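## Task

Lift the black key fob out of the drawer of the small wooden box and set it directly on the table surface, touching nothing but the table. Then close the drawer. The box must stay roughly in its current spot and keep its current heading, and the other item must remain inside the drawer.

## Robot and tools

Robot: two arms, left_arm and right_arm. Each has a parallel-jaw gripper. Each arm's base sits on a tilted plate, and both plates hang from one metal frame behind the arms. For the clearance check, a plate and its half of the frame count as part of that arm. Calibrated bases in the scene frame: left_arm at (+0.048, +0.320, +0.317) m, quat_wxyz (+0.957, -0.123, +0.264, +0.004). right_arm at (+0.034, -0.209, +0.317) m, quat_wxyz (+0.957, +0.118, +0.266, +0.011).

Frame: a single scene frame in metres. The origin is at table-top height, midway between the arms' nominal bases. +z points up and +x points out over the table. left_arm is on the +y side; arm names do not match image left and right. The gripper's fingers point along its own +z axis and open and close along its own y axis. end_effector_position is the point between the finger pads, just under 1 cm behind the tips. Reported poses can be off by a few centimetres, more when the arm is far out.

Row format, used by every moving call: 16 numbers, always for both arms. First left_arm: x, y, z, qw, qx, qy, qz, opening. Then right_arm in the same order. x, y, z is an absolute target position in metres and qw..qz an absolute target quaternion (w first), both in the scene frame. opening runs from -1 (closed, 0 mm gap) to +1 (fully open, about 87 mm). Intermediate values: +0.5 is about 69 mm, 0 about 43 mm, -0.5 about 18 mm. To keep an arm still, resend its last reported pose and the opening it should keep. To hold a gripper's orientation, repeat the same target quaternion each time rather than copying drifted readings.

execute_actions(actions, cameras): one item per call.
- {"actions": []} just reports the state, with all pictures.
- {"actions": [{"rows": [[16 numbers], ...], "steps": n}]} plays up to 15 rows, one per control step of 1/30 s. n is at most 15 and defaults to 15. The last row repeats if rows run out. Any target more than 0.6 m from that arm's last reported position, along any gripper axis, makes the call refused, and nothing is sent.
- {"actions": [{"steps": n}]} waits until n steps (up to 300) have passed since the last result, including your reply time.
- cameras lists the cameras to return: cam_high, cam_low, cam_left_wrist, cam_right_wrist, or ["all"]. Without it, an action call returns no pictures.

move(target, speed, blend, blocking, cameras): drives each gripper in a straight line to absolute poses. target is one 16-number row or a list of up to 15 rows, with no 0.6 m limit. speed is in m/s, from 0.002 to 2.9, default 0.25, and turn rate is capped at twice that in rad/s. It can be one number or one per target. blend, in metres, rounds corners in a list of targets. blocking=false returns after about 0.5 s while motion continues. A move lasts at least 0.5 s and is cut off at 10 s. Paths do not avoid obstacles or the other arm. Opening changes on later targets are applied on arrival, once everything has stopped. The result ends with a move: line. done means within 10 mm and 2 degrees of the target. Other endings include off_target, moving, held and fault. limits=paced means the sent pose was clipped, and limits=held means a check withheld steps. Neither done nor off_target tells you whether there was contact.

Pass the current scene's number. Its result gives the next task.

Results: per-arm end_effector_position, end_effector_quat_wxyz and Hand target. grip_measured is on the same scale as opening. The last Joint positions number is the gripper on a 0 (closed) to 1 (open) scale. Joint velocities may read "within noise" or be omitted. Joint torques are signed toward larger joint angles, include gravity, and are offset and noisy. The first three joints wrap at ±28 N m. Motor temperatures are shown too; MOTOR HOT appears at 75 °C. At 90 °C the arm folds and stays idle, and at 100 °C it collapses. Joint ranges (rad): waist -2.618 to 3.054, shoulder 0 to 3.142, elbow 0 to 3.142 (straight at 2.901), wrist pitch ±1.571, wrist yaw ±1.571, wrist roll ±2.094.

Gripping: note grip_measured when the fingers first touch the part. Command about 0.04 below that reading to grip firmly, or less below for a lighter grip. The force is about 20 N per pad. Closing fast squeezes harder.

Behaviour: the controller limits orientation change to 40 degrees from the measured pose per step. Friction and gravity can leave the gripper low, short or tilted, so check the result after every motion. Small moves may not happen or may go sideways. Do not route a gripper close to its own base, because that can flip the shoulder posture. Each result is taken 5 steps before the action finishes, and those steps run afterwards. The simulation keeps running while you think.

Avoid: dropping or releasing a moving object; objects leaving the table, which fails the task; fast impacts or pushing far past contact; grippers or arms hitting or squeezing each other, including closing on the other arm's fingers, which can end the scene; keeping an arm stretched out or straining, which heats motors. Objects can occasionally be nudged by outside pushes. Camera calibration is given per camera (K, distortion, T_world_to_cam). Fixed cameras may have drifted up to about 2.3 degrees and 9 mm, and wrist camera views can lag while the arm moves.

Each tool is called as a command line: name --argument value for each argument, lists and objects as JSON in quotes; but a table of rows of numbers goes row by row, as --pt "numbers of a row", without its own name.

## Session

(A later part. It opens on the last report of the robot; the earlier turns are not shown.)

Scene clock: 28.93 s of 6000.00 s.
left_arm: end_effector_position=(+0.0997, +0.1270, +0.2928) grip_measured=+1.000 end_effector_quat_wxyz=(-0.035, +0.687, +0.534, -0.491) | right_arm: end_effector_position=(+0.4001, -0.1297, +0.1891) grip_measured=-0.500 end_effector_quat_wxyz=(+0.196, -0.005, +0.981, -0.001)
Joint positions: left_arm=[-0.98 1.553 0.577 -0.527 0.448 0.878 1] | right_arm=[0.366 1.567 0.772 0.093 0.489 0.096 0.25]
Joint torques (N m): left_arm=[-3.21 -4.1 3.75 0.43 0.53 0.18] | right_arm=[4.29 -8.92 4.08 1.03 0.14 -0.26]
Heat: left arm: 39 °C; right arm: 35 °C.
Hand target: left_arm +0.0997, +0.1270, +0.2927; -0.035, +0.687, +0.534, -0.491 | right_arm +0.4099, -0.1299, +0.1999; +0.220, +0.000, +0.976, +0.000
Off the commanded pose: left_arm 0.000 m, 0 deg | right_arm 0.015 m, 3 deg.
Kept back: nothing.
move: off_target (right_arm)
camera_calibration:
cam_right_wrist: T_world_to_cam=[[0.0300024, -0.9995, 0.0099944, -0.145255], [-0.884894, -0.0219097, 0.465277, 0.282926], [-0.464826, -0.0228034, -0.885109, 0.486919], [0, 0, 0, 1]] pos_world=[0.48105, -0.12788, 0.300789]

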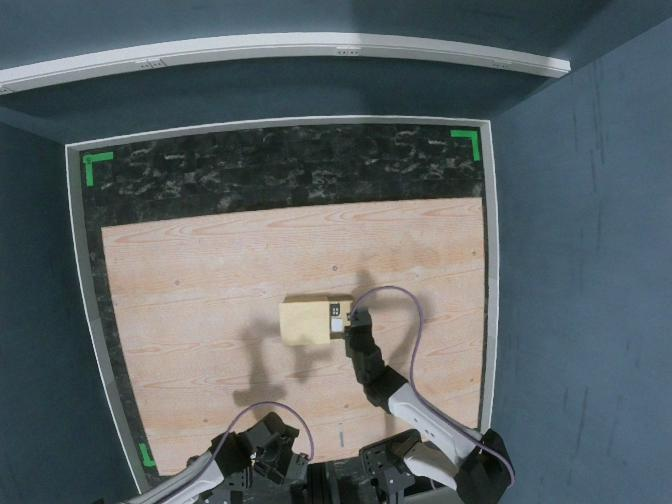

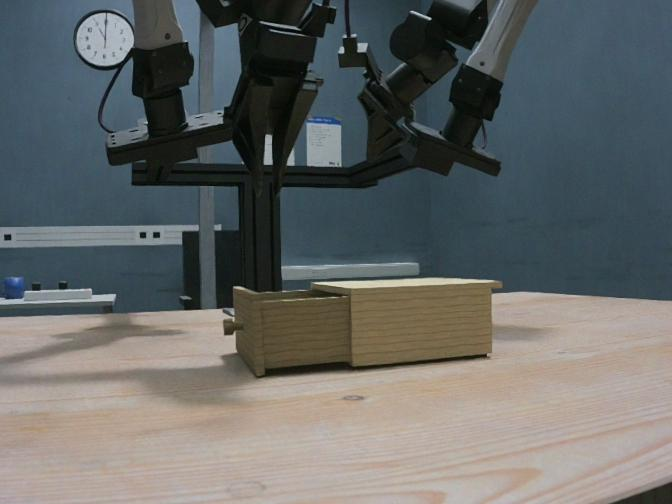

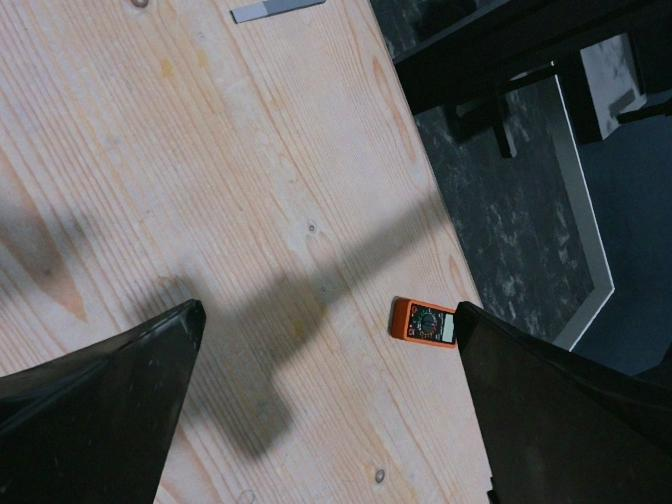

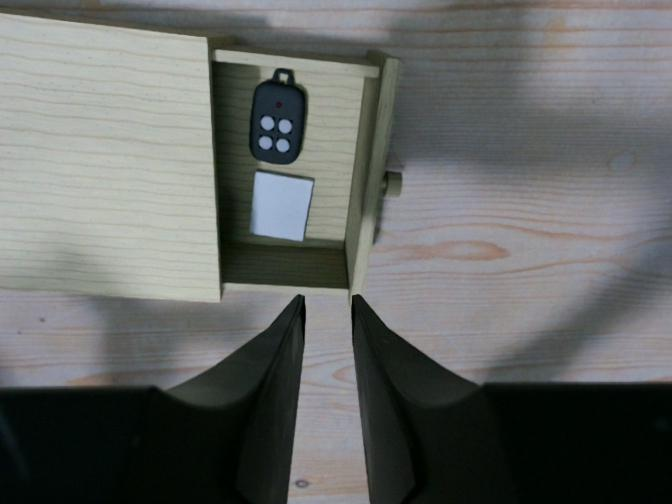

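move --target '[0.0997, 0.1270, 0.2928, -0.035, 0.687, 0.534, -0.491, 1, 0.467, -0.098, 0.105, 0.087, 0.0608, 0.9943, -0.0053, -0.35]' --speed 0.2

zoom_image --camera "cam_right_wrist" --region '[170, 100, 500, 400]'

zoom_image --camera "cam_low" --region '[200, 180, 380, 390]'

Scene clock: 32.87 s of 6000.00 s.
left_arm: end_effector_position=(+0.0997, +0.1270, +0.2928) grip_measured=+1.000 end_effector_quat_wxyz=(-0.035, +0.687, +0.534, -0.491) | right_arm: end_effector_position=(+0.4649, -0.0968, +0.1108) grip_measured=-0.350 end_effector_quat_wxyz=(+0.091, +0.052, +0.994, -0.006)
Joint positions: left_arm=[-0.98 1.553 0.577 -0.527 0.448 0.878 1] | right_arm=[0.294 2.065 1.381 -0.232 0.433 0.256 0.325]
Joint torques (N m): left_arm=[-3.19 -4.12 3.74 0.43 0.53 0.18] | right_arm=[4.1 -7.66 6.87 0.45 -0.04 -0.05]
Heat: left arm: 39 °C; right arm: 35 °C.
Hand target: left_arm +0.0997, +0.1270, +0.2927; -0.035, +0.687, +0.534, -0.491 | right_arm +0.4669, -0.0980, +0.1052; +0.087, +0.061, +0.994, -0.005
Off the commanded pose: left_arm 0.000 m, 0 deg | right_arm 0.006 m, 1 deg.
Kept back: nothing.
move: done
camera_calibration:
cam_right_wrist: T_world_to_cam=[[-0.0843244, -0.996431, 0.00370296, -0.059498], [-0.764641, 0.0670907, 0.640955, 0.310614], [-0.638916, 0.0512167, -0.767569, 0.52351], [0, 0, 0, 1]] pos_world=[0.56697, -0.106937, 0.20296]

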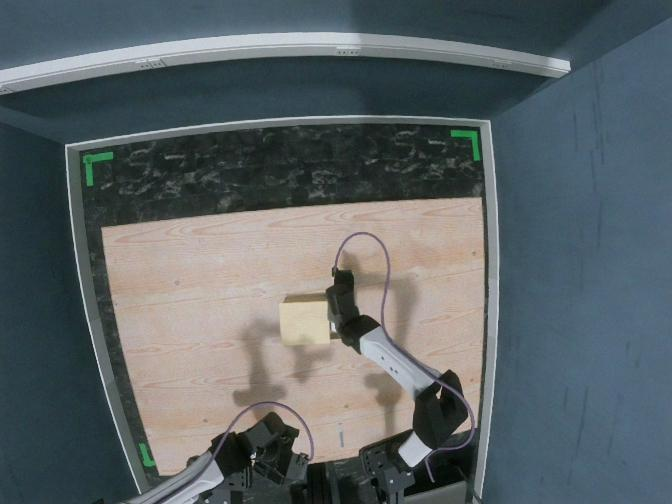

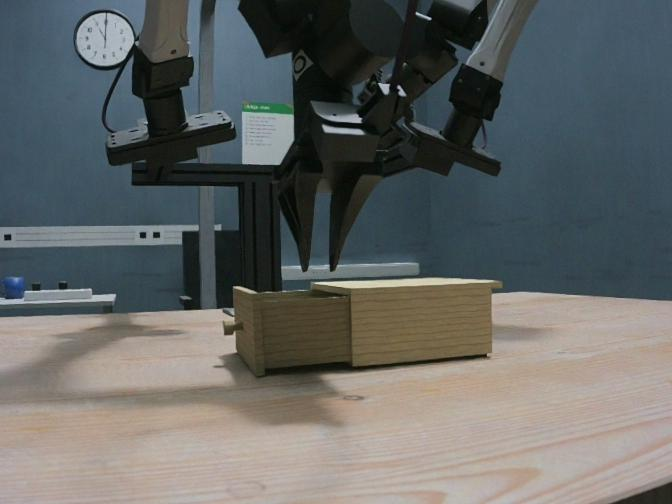

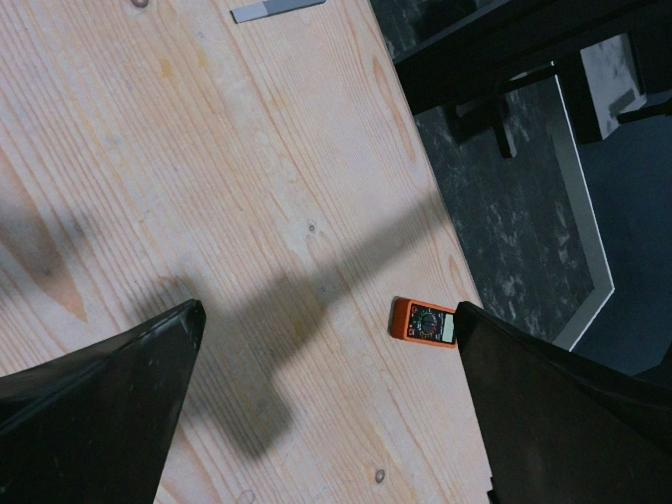

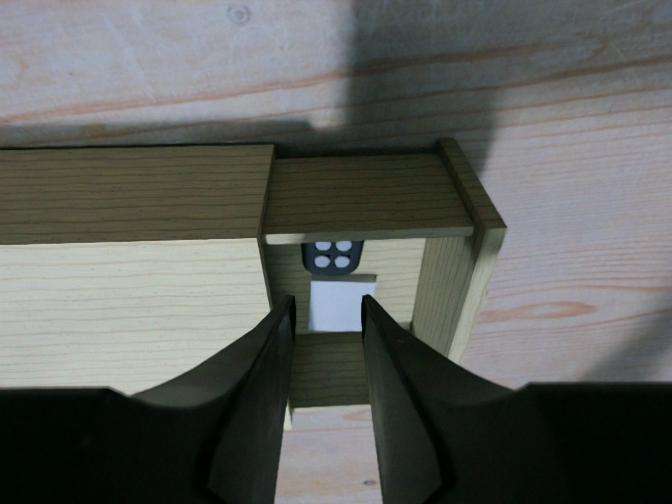

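Scaled by 1.527 from the camera's 672x504 image, which has a finer 960x720 frame.

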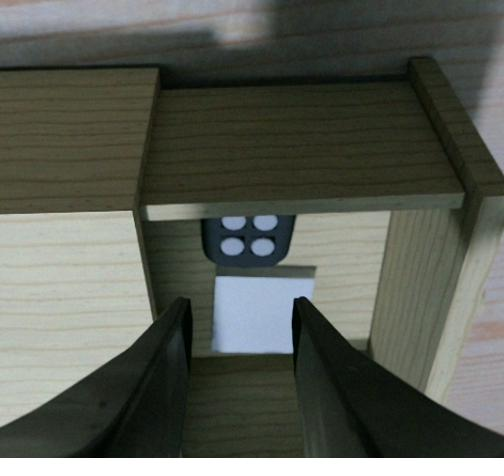

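Scaled by 2.400 from the camera's 672x504 image, which has a finer 960x720 frame.

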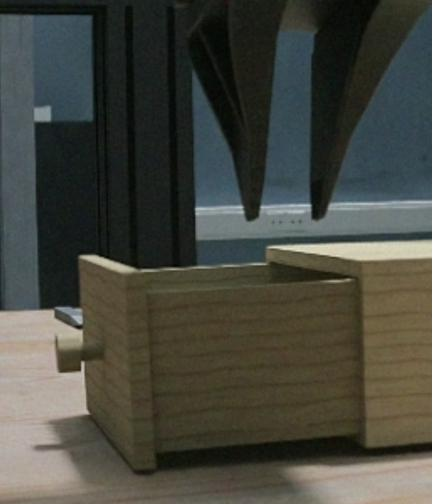

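move --pt "0.0997 0.1270 0.2928 -0.035 0.687 0.534 -0.491 1 0.464 -0.0997 0.085 0.087 0.0608 0.9943 -0.0053 -0.35" --pt "0.0997 0.1270 0.2928 -0.035 0.687 0.534 -0.491 1 0.464 -0.0997 0.038 0.087 0.0608 0.9943 -0.0053 -0.35" --speed 0.06

zoom_image --camera "cam_right_wrist" --region '[170, 150, 500, 450]'

zoom_image --camera "cam_low" --region '[200, 180, 380, 390]'

Scene clock: 34.80 s of 6000.00 s.
left_arm: end_effector_position=(+0.0997, +0.1270, +0.2928) grip_measured=+1.000 end_effector_quat_wxyz=(-0.035, +0.687, +0.534, -0.491) | right_arm: end_effector_position=(+0.4426, -0.0986, +0.0470) grip_measured=-0.350 end_effector_quat_wxyz=(+0.057, +0.042, +0.997, -0.010)
Joint positions: left_arm=[-0.98 1.553 0.577 -0.527 0.448 0.878 1] | right_arm=[0.244 2.245 1.423 -0.15 0.396 0.221 0.325]
Joint torques (N m): left_arm=[-3.22 -4.04 3.77 0.43 0.53 0.17] | right_arm=[3.4 -7.46 7.05 1.01 -0.01 -0.17]
Motor temperatures (°C): left_arm=[27 37 39 30 25 28 24] | right_arm=[26 36 32 31 28 29 29]
Heat: left arm: 39 °C; right arm: 36 °C.
Hand target: left_arm +0.0997, +0.1270, +0.2927; -0.035, +0.687, +0.534, -0.491 | right_arm +0.4633, -0.1005, +0.0396; +0.087, +0.061, +0.994, -0.006
Off the commanded pose: left_arm 0.000 m, 0 deg | right_arm 0.023 m, 4 deg.
Kept back: nothing.
move: off_target (right_arm)
camera_calibration:
cam_right_wrist: T_world_to_cam=[[-0.065115, -0.997764, 0.0150547, -0.071999], [-0.720113, 0.0574285, 0.691476, 0.311586], [-0.690794, 0.0341844, -0.722243, 0.479454], [0, 0, 0, 1]] pos_world=[0.550893, -0.106122, 0.131912]

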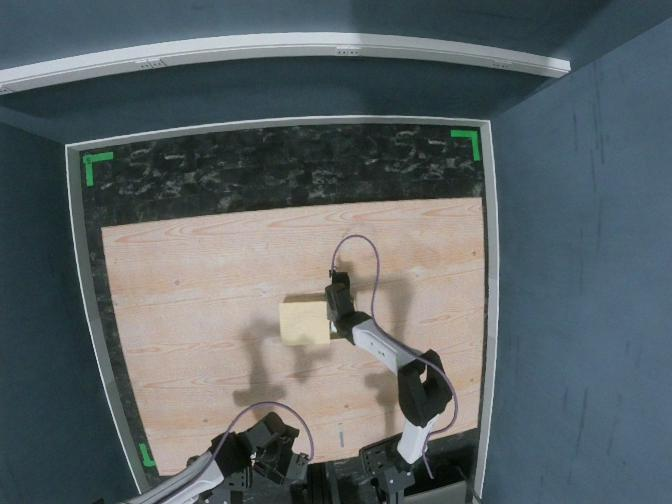

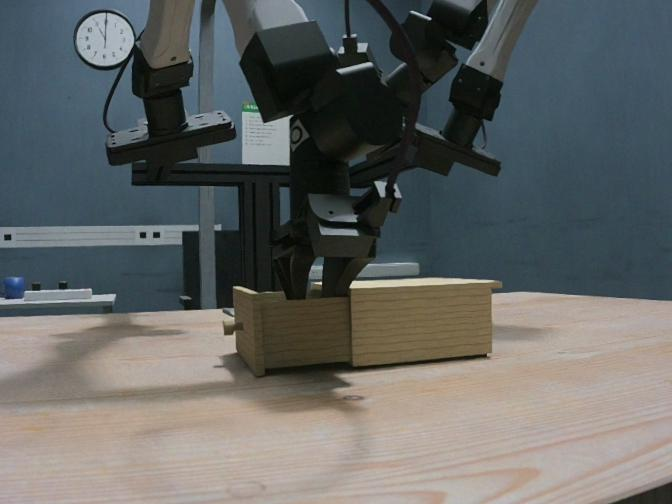

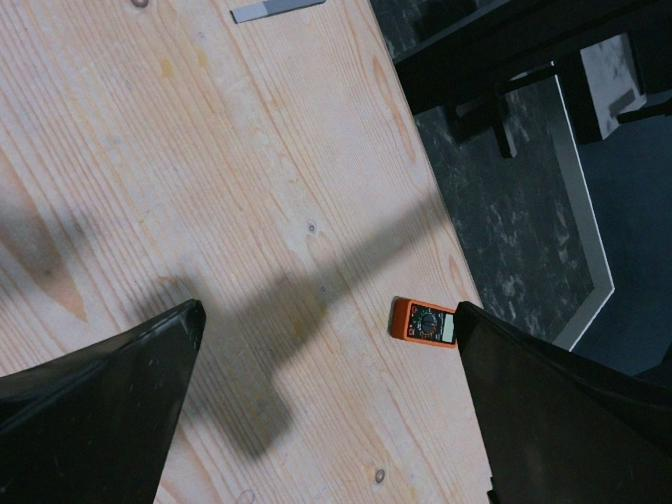

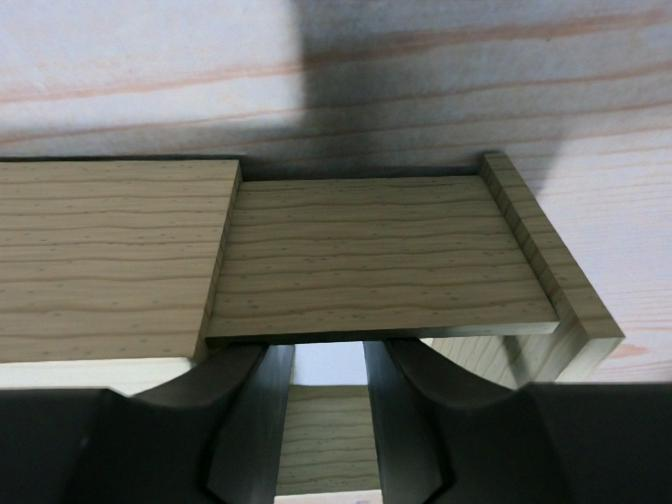

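Scaled by 1.527 from the camera's 672x504 image, which has a finer 960x720 frame.

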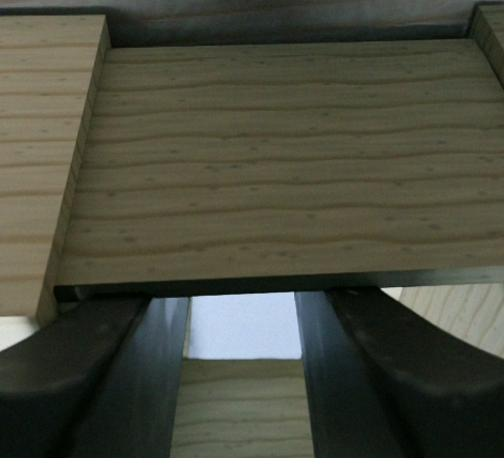

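Scaled by 2.400 from the camera's 672x504 image, which has a finer 960x720 frame.

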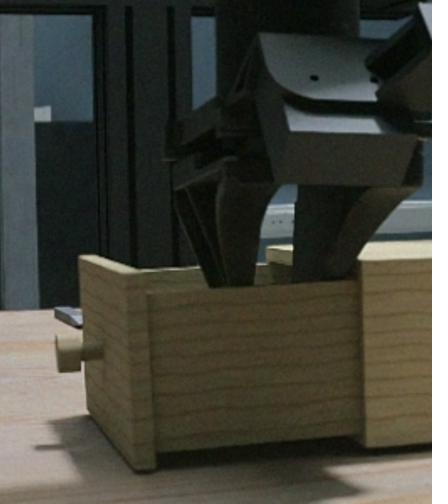

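move --target '[0.0997, 0.1270, 0.2928, -0.035, 0.687, 0.534, -0.491, 1, 0.448, -0.0997, 0.030, 0.087, 0.0608, 0.9943, -0.0053, -0.35]' --speed 0.05

zoom_image --camera "cam_right_wrist" --region '[170, 150, 500, 450]'

zoom_image --camera "cam_high" --region '[260, 260, 400, 360]'

Scene clock: 36.47 s of 6000.00 s.
left_arm: end_effector_position=(+0.0997, +0.1270, +0.2928) grip_measured=+1.000 end_effector_quat_wxyz=(-0.035, +0.687, +0.534, -0.491) | right_arm: end_effector_position=(+0.4396, -0.0999, +0.0425) grip_measured=-0.350 end_effector_quat_wxyz=(+0.065, +0.044, +0.997, -0.009)
Joint positions: left_arm=[-0.98 1.553 0.577 -0.527 0.448 0.878 1] | right_arm=[0.239 2.245 1.389 -0.097 0.396 0.214 0.325]
Joint torques (N m): left_arm=[-3.23 -4.08 3.75 0.44 0.54 0.17] | right_arm=[3.73 -7.09 3.79 1.16 -0.04 -0.05]
Heat: left arm: 39 °C; right arm: 36 °C.
Hand target: left_arm +0.0997, +0.1270, +0.2927; -0.035, +0.687, +0.534, -0.491 | right_arm +0.4476, -0.1002, +0.0310; +0.086, +0.061, +0.994, -0.006
Off the commanded pose: left_arm 0.000 m, 0 deg | right_arm 0.015 m, 3 deg.
Kept back: nothing.
move: off_target (right_arm)
camera_calibration:
cam_right_wrist: T_world_to_cam=[[-0.0690262, -0.997521, 0.0136884, -0.0716835], [-0.731241, 0.0599244, 0.679482, 0.318292], [-0.678617, 0.0368926, -0.733565, 0.469679], [0, 0, 0, 1]] pos_world=[0.546533, -0.107907, 0.129248]

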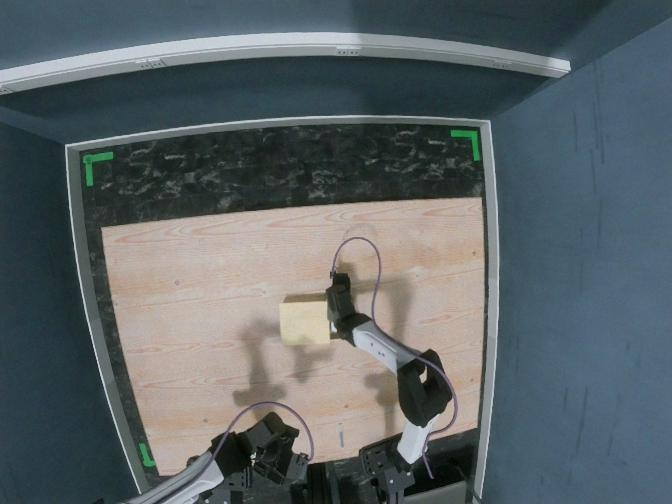

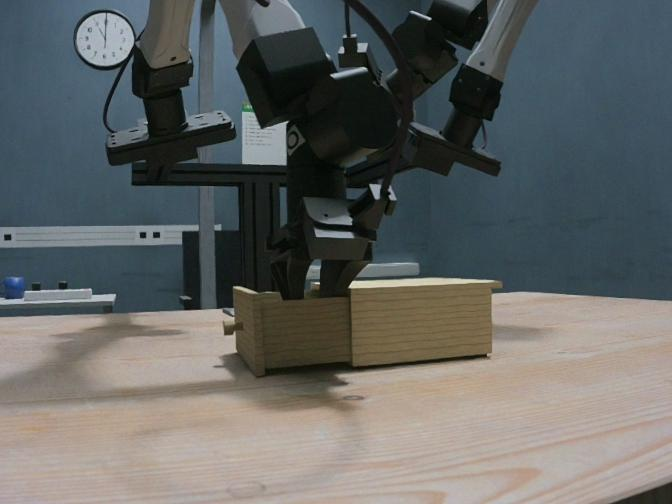

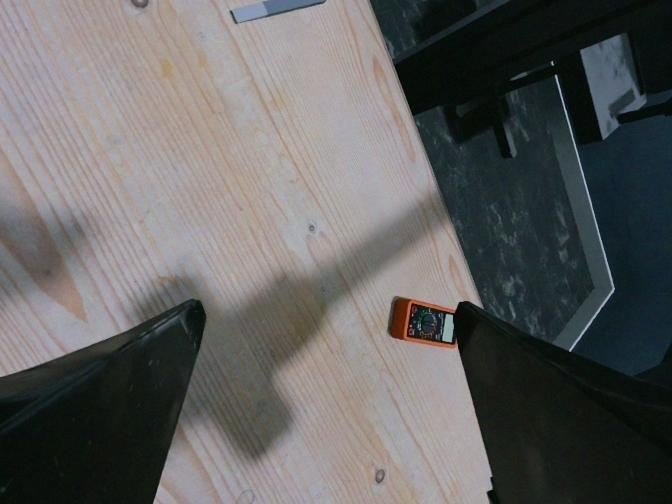

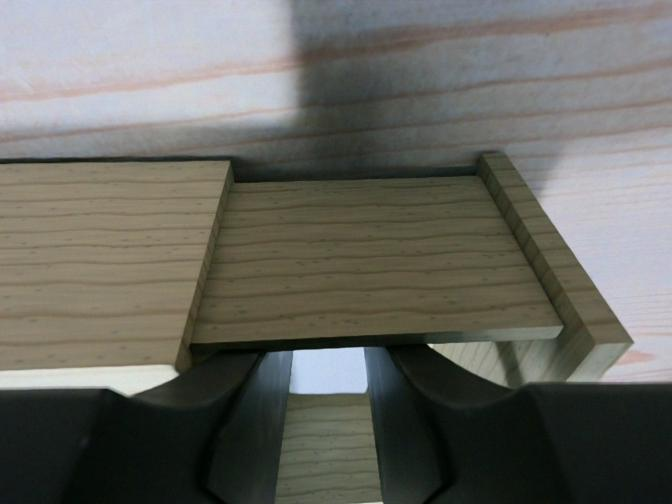

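Scaled by 1.527 from the camera's 672x504 image, which has a finer 960x720 frame.

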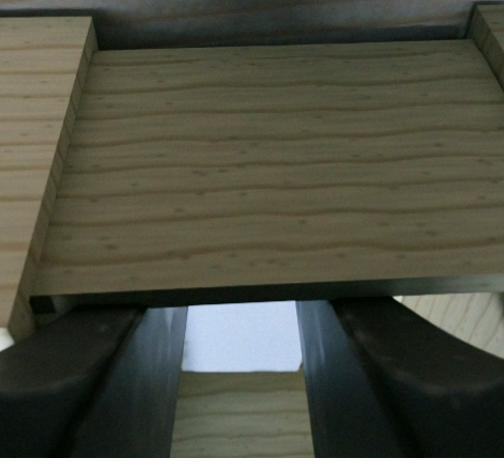

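Scaled by 3.600 from the camera's 672x504 image, which has a finer 960x720 frame.

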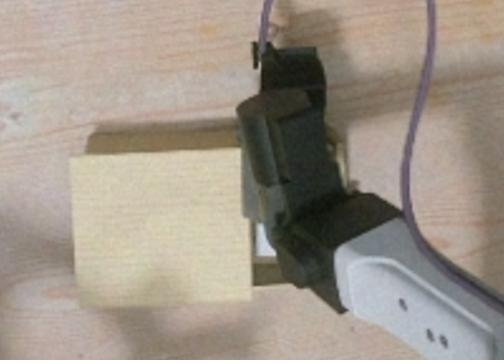

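move --target '[0.0997, 0.1270, 0.2928, -0.035, 0.687, 0.534, -0.491, 1, 0.428, -0.0985, 0.028, 0.087, 0.0608, 0.9943, -0.0053, -0.35]' --speed 0.05

zoom_image --camera "cam_right_wrist" --region '[170, 150, 500, 450]'

Scene clock: 37.43 s of 6000.00 s.
left_arm: end_effector_position=(+0.0997, +0.1270, +0.2928) grip_measured=+1.000 end_effector_quat_wxyz=(-0.035, +0.687, +0.534, -0.491) | right_arm: end_effector_position=(+0.4361, -0.1001, +0.0401) grip_measured=-0.350 end_effector_quat_wxyz=(+0.086, +0.052, +0.995, -0.006)
Joint positions: left_arm=[-0.98 1.553 0.577 -0.527 0.448 0.878 1] | right_arm=[0.239 2.229 1.317 0.005 0.398 0.213 0.325]
Joint torques (N m): left_arm=[-3.22 -4.14 3.78 0.42 0.54 0.18] | right_arm=[4.49 -6.9 1.58 0.97 -0.02 0.02]
Heat: left arm: 39 °C; right arm: 36 °C.
Hand target: left_arm +0.0997, +0.1270, +0.2927; -0.035, +0.687, +0.534, -0.491 | right_arm +0.4276, -0.0988, +0.0286; +0.086, +0.061, +0.994, -0.005
Off the commanded pose: left_arm 0.000 m, 0 deg | right_arm 0.015 m, 1 deg.
Kept back: nothing.
move: off_target (right_arm)
camera_calibration:
cam_right_wrist: T_world_to_cam=[[-0.0839891, -0.996453, 0.00516771, -0.0650541], [-0.758514, 0.0672951, 0.648173, 0.331179], [-0.646222, 0.0505197, -0.761475, 0.453882], [0, 0, 0, 1]] pos_world=[0.539048, -0.11004, 0.131295]

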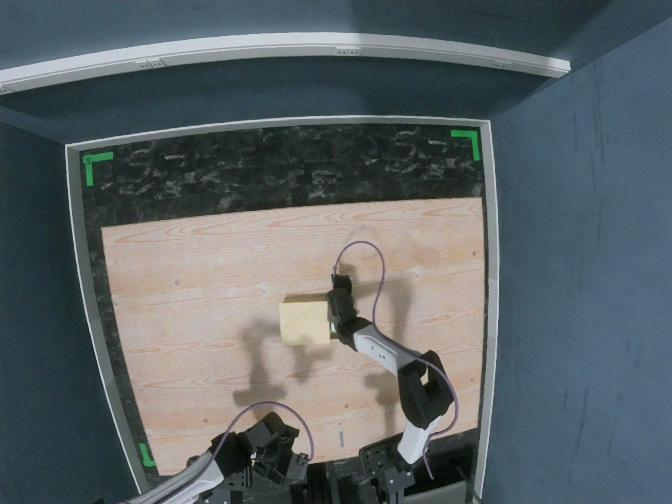

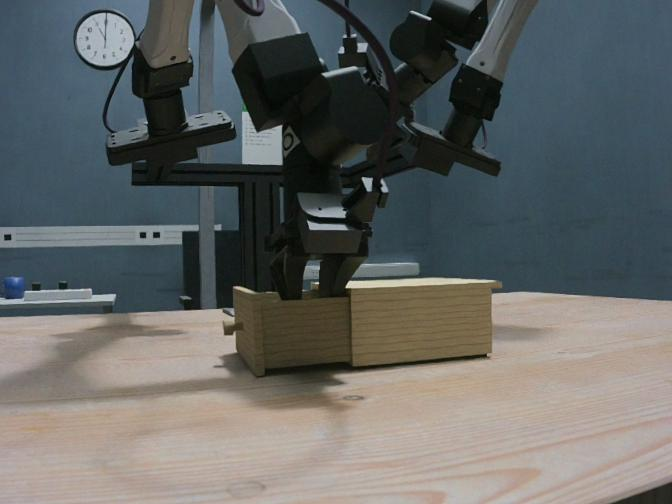

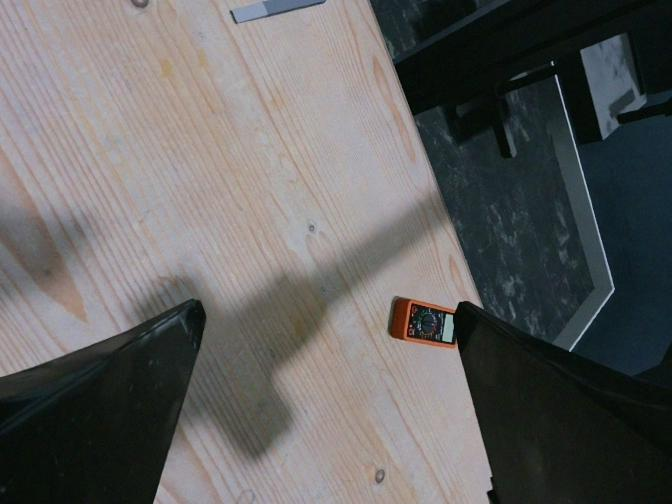

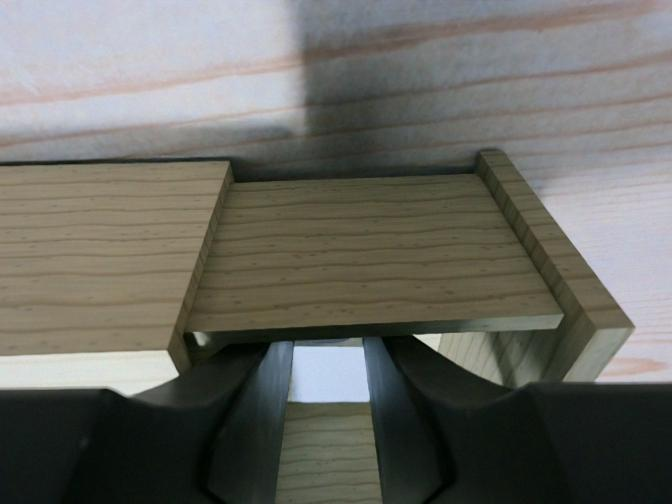

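Scaled by 1.527 from the camera's 672x504 image, which has a finer 960x720 frame.

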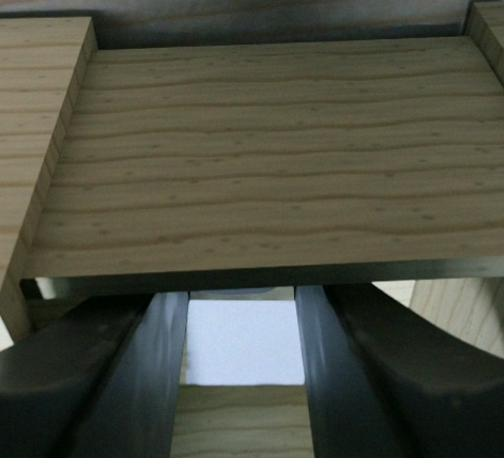

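zoom_image --camera "cam_right_wrist" --region '[260, 310, 400, 430]'

Scaled by 3.600 from the camera's 672x504 image, which has a finer 960x720 frame.

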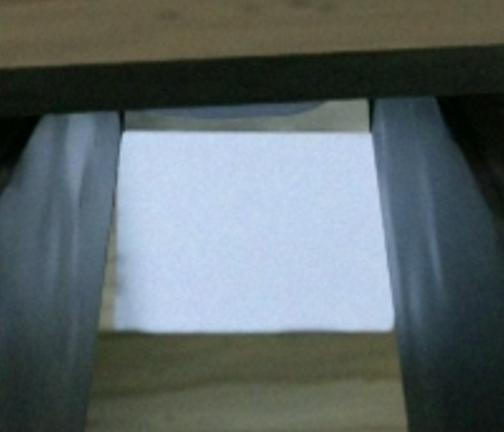

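move --target '[0.0997, 0.1270, 0.2928, -0.035, 0.687, 0.534, -0.491, 1, 0.412, -0.0975, 0.030, 0.087, 0.0608, 0.9943, -0.0053, -0.35]' --speed 0.05 --cameras '["cam_right_wrist", "cam_high"]'

zoom_image --camera "cam_right_wrist" --region '[170, 150, 500, 450]'

Scene clock: 38.73 s of 6000.00 s.
left_arm: end_effector_position=(+0.0997, +0.1270, +0.2928) grip_measured=+1.000 end_effector_quat_wxyz=(-0.035, +0.687, +0.534, -0.491) | right_arm: end_effector_position=(+0.4347, -0.1001, +0.0403) grip_measured=-0.350 end_effector_quat_wxyz=(+0.111, +0.064, +0.992, -0.002)
Joint positions: left_arm=[-0.98 1.553 0.577 -0.527 0.448 0.878 1] | right_arm=[0.24 2.21 1.245 0.112 0.4 0.218 0.325]
Joint torques (N m): left_arm=[-3.23 -4.07 3.77 0.43 0.54 0.17] | right_arm=[5.3 -6.83 0.81 0.47 0.04 0.05]
Heat: left arm: 39 °C; right arm: 36 °C.
Hand target: left_arm +0.0997, +0.1270, +0.2927; -0.035, +0.687, +0.534, -0.491 | right_arm +0.4121, -0.0979, +0.0308; +0.087, +0.061, +0.994, -0.005
Off the commanded pose: left_arm 0.000 m, 0 deg | right_arm 0.025 m, 3 deg.
Kept back: nothing.
move: off_target (right_arm)
camera_calibration:
cam_right_wrist: T_world_to_cam=[[-0.107382, -0.994186, -0.00795551, -0.0542875], [-0.788378, 0.0802722, 0.609931, 0.345853], [-0.605747, 0.0717677, -0.792414, 0.438917], [0, 0, 0, 1]] pos_world=[0.532706, -0.113234, 0.136426]
Images, in order (width x height): cam_high 672x504, cam_right_wrist 672x504.

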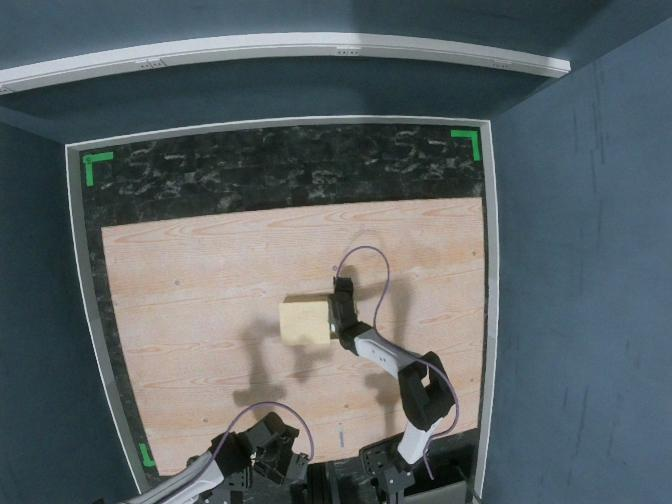

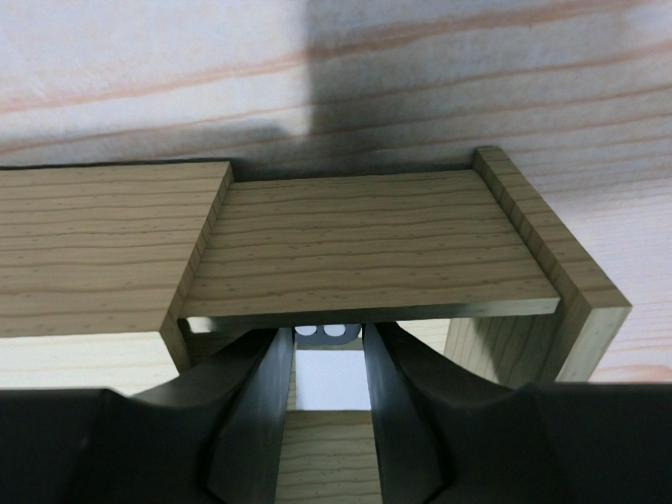

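Scaled by 1.527 from the camera's 672x504 image, which has a finer 960x720 frame.

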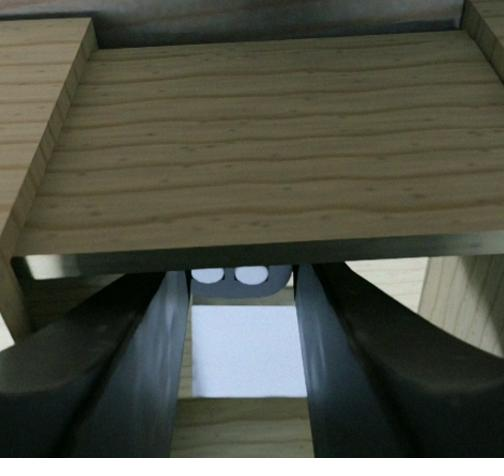

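move --target '[0.0997, 0.1270, 0.2928, -0.035, 0.687, 0.534, -0.491, 1, 0.410, -0.0975, 0.0365, 0.087, 0.0608, 0.9943, -0.0053, -0.35]' --speed 0.03 --cameras '["cam_right_wrist", "cam_high"]'

zoom_image --camera "cam_right_wrist" --region '[170, 150, 500, 450]'

Scene clock: 39.80 s of 6000.00 s.
left_arm: end_effector_position=(+0.0997, +0.1270, +0.2928) grip_measured=+1.000 end_effector_quat_wxyz=(-0.035, +0.687, +0.534, -0.491) | right_arm: end_effector_position=(+0.4342, -0.1004, +0.0408) grip_measured=-0.350 end_effector_quat_wxyz=(+0.117, +0.070, +0.991, -0.003)
Joint positions: left_arm=[-0.98 1.553 0.577 -0.527 0.448 0.878 1] | right_arm=[0.242 2.205 1.228 0.136 0.407 0.226 0.325]
Joint torques (N m): left_arm=[-3.18 -4.03 3.74 0.43 0.53 0.17] | right_arm=[5.64 -8.18 0.72 0.23 -0.01 -0.04]
Heat: left arm: 39 °C; right arm: 36 °C.
Hand target: left_arm +0.0997, +0.1270, +0.2927; -0.035, +0.687, +0.534, -0.491 | right_arm +0.4105, -0.0978, +0.0368; +0.087, +0.061, +0.994, -0.005
Off the commanded pose: left_arm 0.000 m, 0 deg | right_arm 0.025 m, 4 deg.
Kept back: nothing.
move: off_target (right_arm)
camera_calibration:
cam_right_wrist: T_world_to_cam=[[-0.119265, -0.992834, -0.0075709, -0.0494164], [-0.794611, 0.0908757, 0.600279, 0.349353], [-0.595289, 0.077608, -0.799755, 0.435337], [0, 0, 0, 1]] pos_world=[0.530858, -0.114596, 0.138079]
Images, in order (width x height): cam_high 672x504, cam_right_wrist 672x504.

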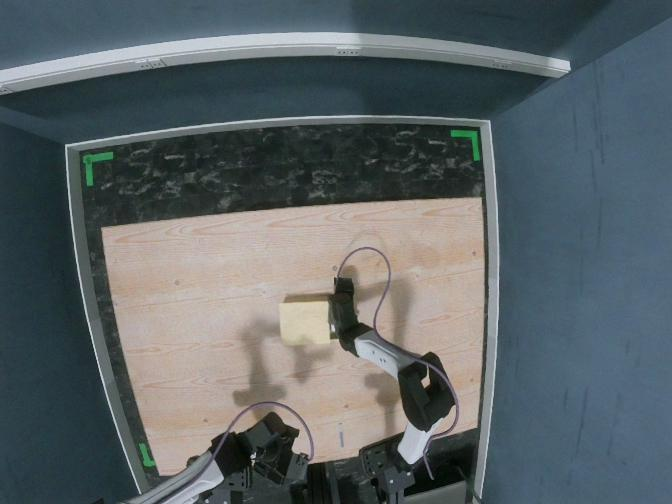

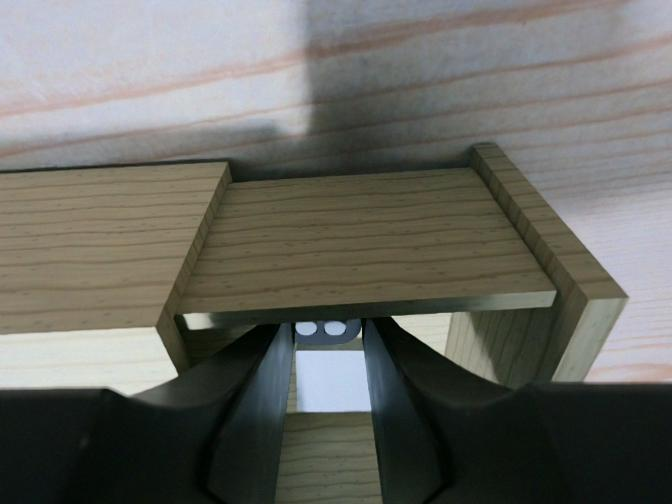

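Scaled by 1.527 from the camera's 672x504 image, which has a finer 960x720 frame.

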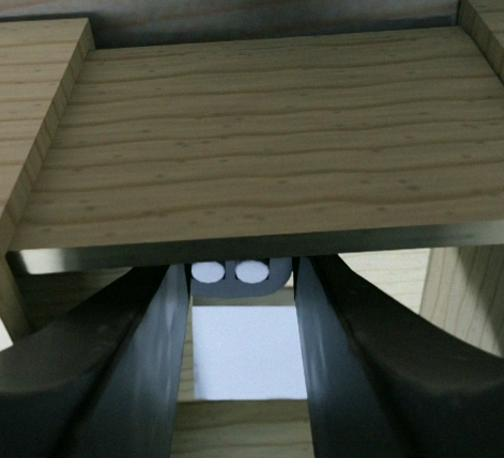

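move --target '[0.0997, 0.1270, 0.2928, -0.035, 0.687, 0.534, -0.491, 1, 0.430, -0.0985, 0.062, 0.087, 0.0608, 0.9943, -0.0053, -0.35]' --speed 0.06 --cameras '["cam_right_wrist", "cam_high", "cam_low"]'

zoom_image --camera "cam_right_wrist" --region '[170, 150, 500, 450]'

zoom_image --camera "cam_low" --region '[200, 180, 380, 390]'

Scene clock: 41.57 s of 6000.00 s.
left_arm: end_effector_position=(+0.0997, +0.1270, +0.2928) grip_measured=+1.000 end_effector_quat_wxyz=(-0.035, +0.687, +0.534, -0.491) | right_arm: end_effector_position=(+0.4051, -0.1034, +0.0426) grip_measured=-0.350 end_effector_quat_wxyz=(+0.057, +0.050, +0.997, -0.014)
Joint positions: left_arm=[-0.98 1.553 0.577 -0.527 0.448 0.878 1] | right_arm=[0.247 2.203 1.238 -0.01 0.408 0.238 0.325]
Joint torques (N m): left_arm=[-3.18 -4.11 3.81 0.42 0.54 0.17] | right_arm=[6.26 -12.67 4.51 0.35 0.08 0.01]
Heat: left arm: 39 °C; right arm: 36 °C.
Hand target: left_arm +0.0997, +0.1270, +0.2927; -0.035, +0.687, +0.534, -0.491 | right_arm +0.4294, -0.0987, +0.0617; +0.087, +0.061, +0.994, -0.005
Off the commanded pose: left_arm 0.000 m, 0 deg | right_arm 0.032 m, 4 deg.
Kept back: nothing.
move: off_target (right_arm)
camera_calibration:
cam_right_wrist: T_world_to_cam=[[-0.0802575, -0.996513, 0.0227997, -0.0732992], [-0.719281, 0.0737347, 0.690795, 0.289334], [-0.690068, 0.0390421, -0.722691, 0.45081], [0, 0, 0, 1]] pos_world=[0.513319, -0.111978, 0.127597]
Images, in order (width x height): cam_high 672x504, cam_low 672x504, cam_right_wrist 672x504.

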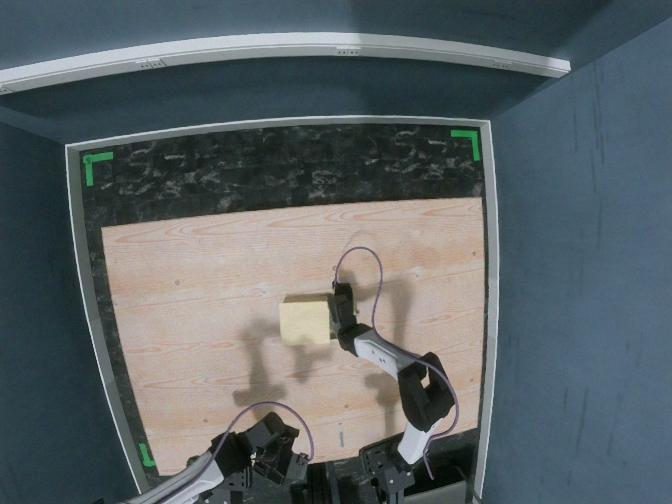

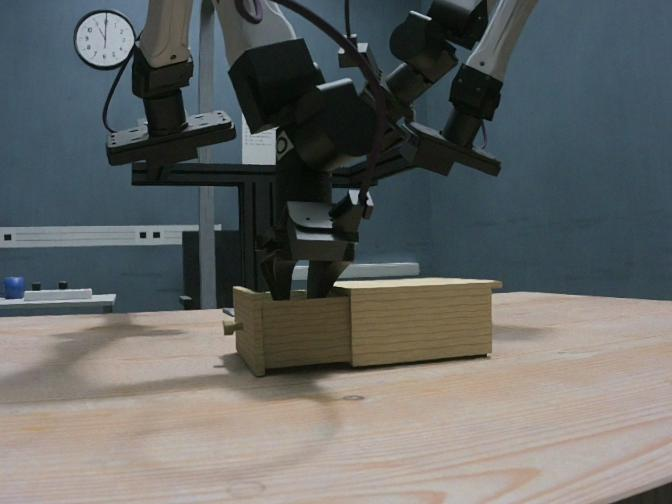

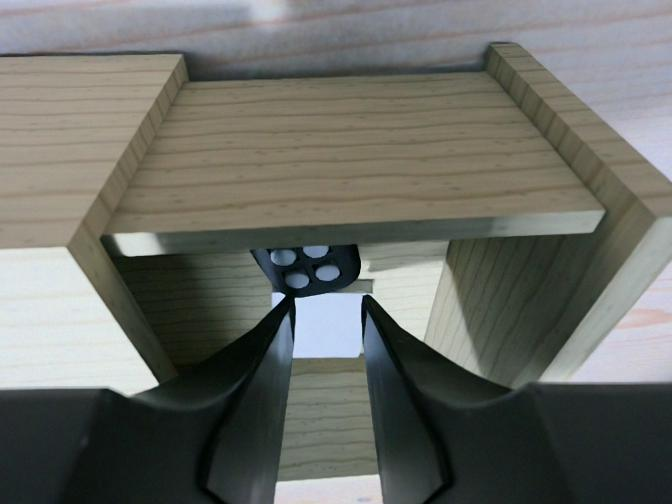

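Scaled by 1.527 from the camera's 672x504 image, which has a finer 960x720 frame.

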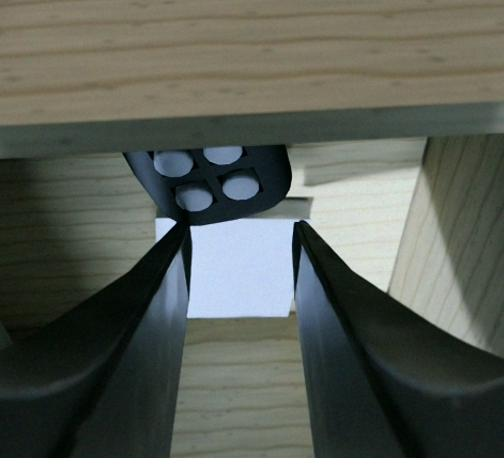

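Scaled by 2.400 from the camera's 672x504 image, which has a finer 960x720 frame.

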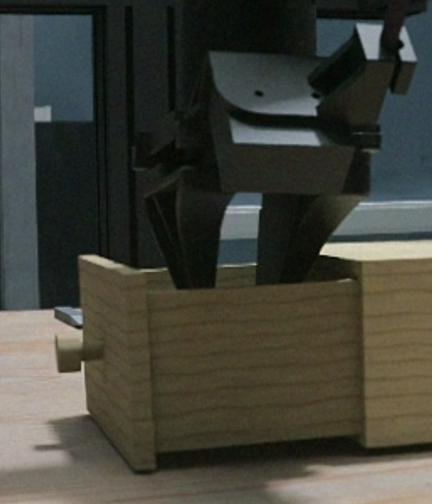

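move --target '[0.0997, 0.1270, 0.2928, -0.035, 0.687, 0.534, -0.491, 1, 0.420, -0.115, 0.19, 0.20, 0, 0.98, 0, -0.35]' --speed 0.2 --cameras '["cam_right_wrist", "cam_high"]'

zoom_image --camera "cam_right_wrist" --region '[150, 60, 430, 330]'

Scene clock: 45.07 s of 6000.00 s.
left_arm: end_effector_position=(+0.0997, +0.1270, +0.2928) grip_measured=+1.000 end_effector_quat_wxyz=(-0.035, +0.687, +0.534, -0.491) | right_arm: end_effector_position=(+0.4123, -0.1148, +0.1794) grip_measured=-0.350 end_effector_quat_wxyz=(+0.181, -0.002, +0.983, +0.000)
Joint positions: left_arm=[-0.98 1.553 0.577 -0.527 0.448 0.878 1] | right_arm=[0.381 1.662 0.875 0.044 0.497 0.13 0.325]
Joint torques (N m): left_arm=[-3.19 -4.08 3.78 0.43 0.54 0.18] | right_arm=[4.85 -9.36 4.04 0.9 0.14 -0.23]
Heat: left arm: 39 °C; right arm: 37 °C.
Hand target: left_arm +0.0997, +0.1270, +0.2927; -0.035, +0.687, +0.534, -0.491 | right_arm +0.4199, -0.1149, +0.1898; +0.200, +0.000, +0.980, +0.000
Off the commanded pose: left_arm 0.000 m, 0 deg | right_arm 0.013 m, 2 deg.
Kept back: nothing.
move: off_target (right_arm)
camera_calibration:
cam_right_wrist: T_world_to_cam=[[0.0240762, -0.999684, 0.00716349, -0.127742], [-0.870206, -0.0174296, 0.49238, 0.288169], [-0.4921, -0.0180883, -0.870351, 0.493445], [0, 0, 0, 1]] pos_world=[0.496666, -0.113753, 0.288496]
Images, in order (width x height): cam_high 672x504, cam_right_wrist 672x504.

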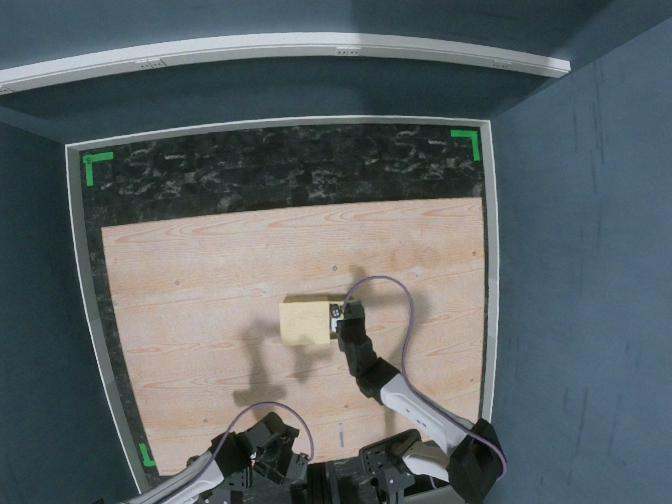

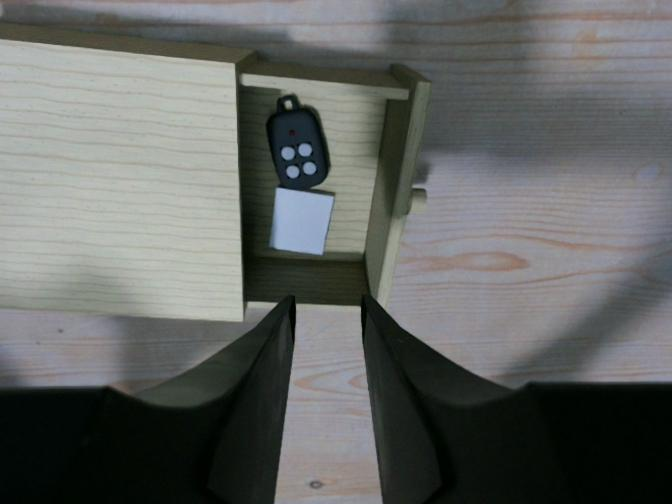

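Scaled by 1.800 from the camera's 672x504 image, which has a finer 960x720 frame.

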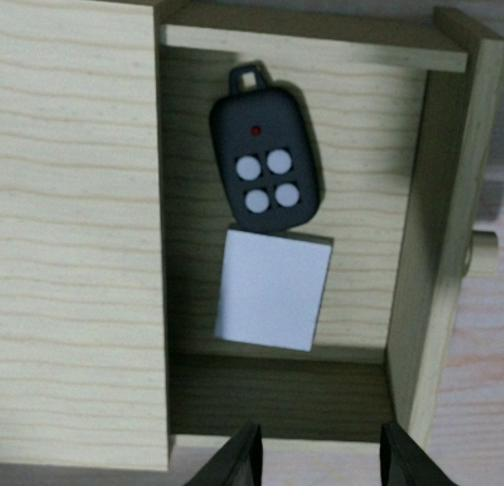

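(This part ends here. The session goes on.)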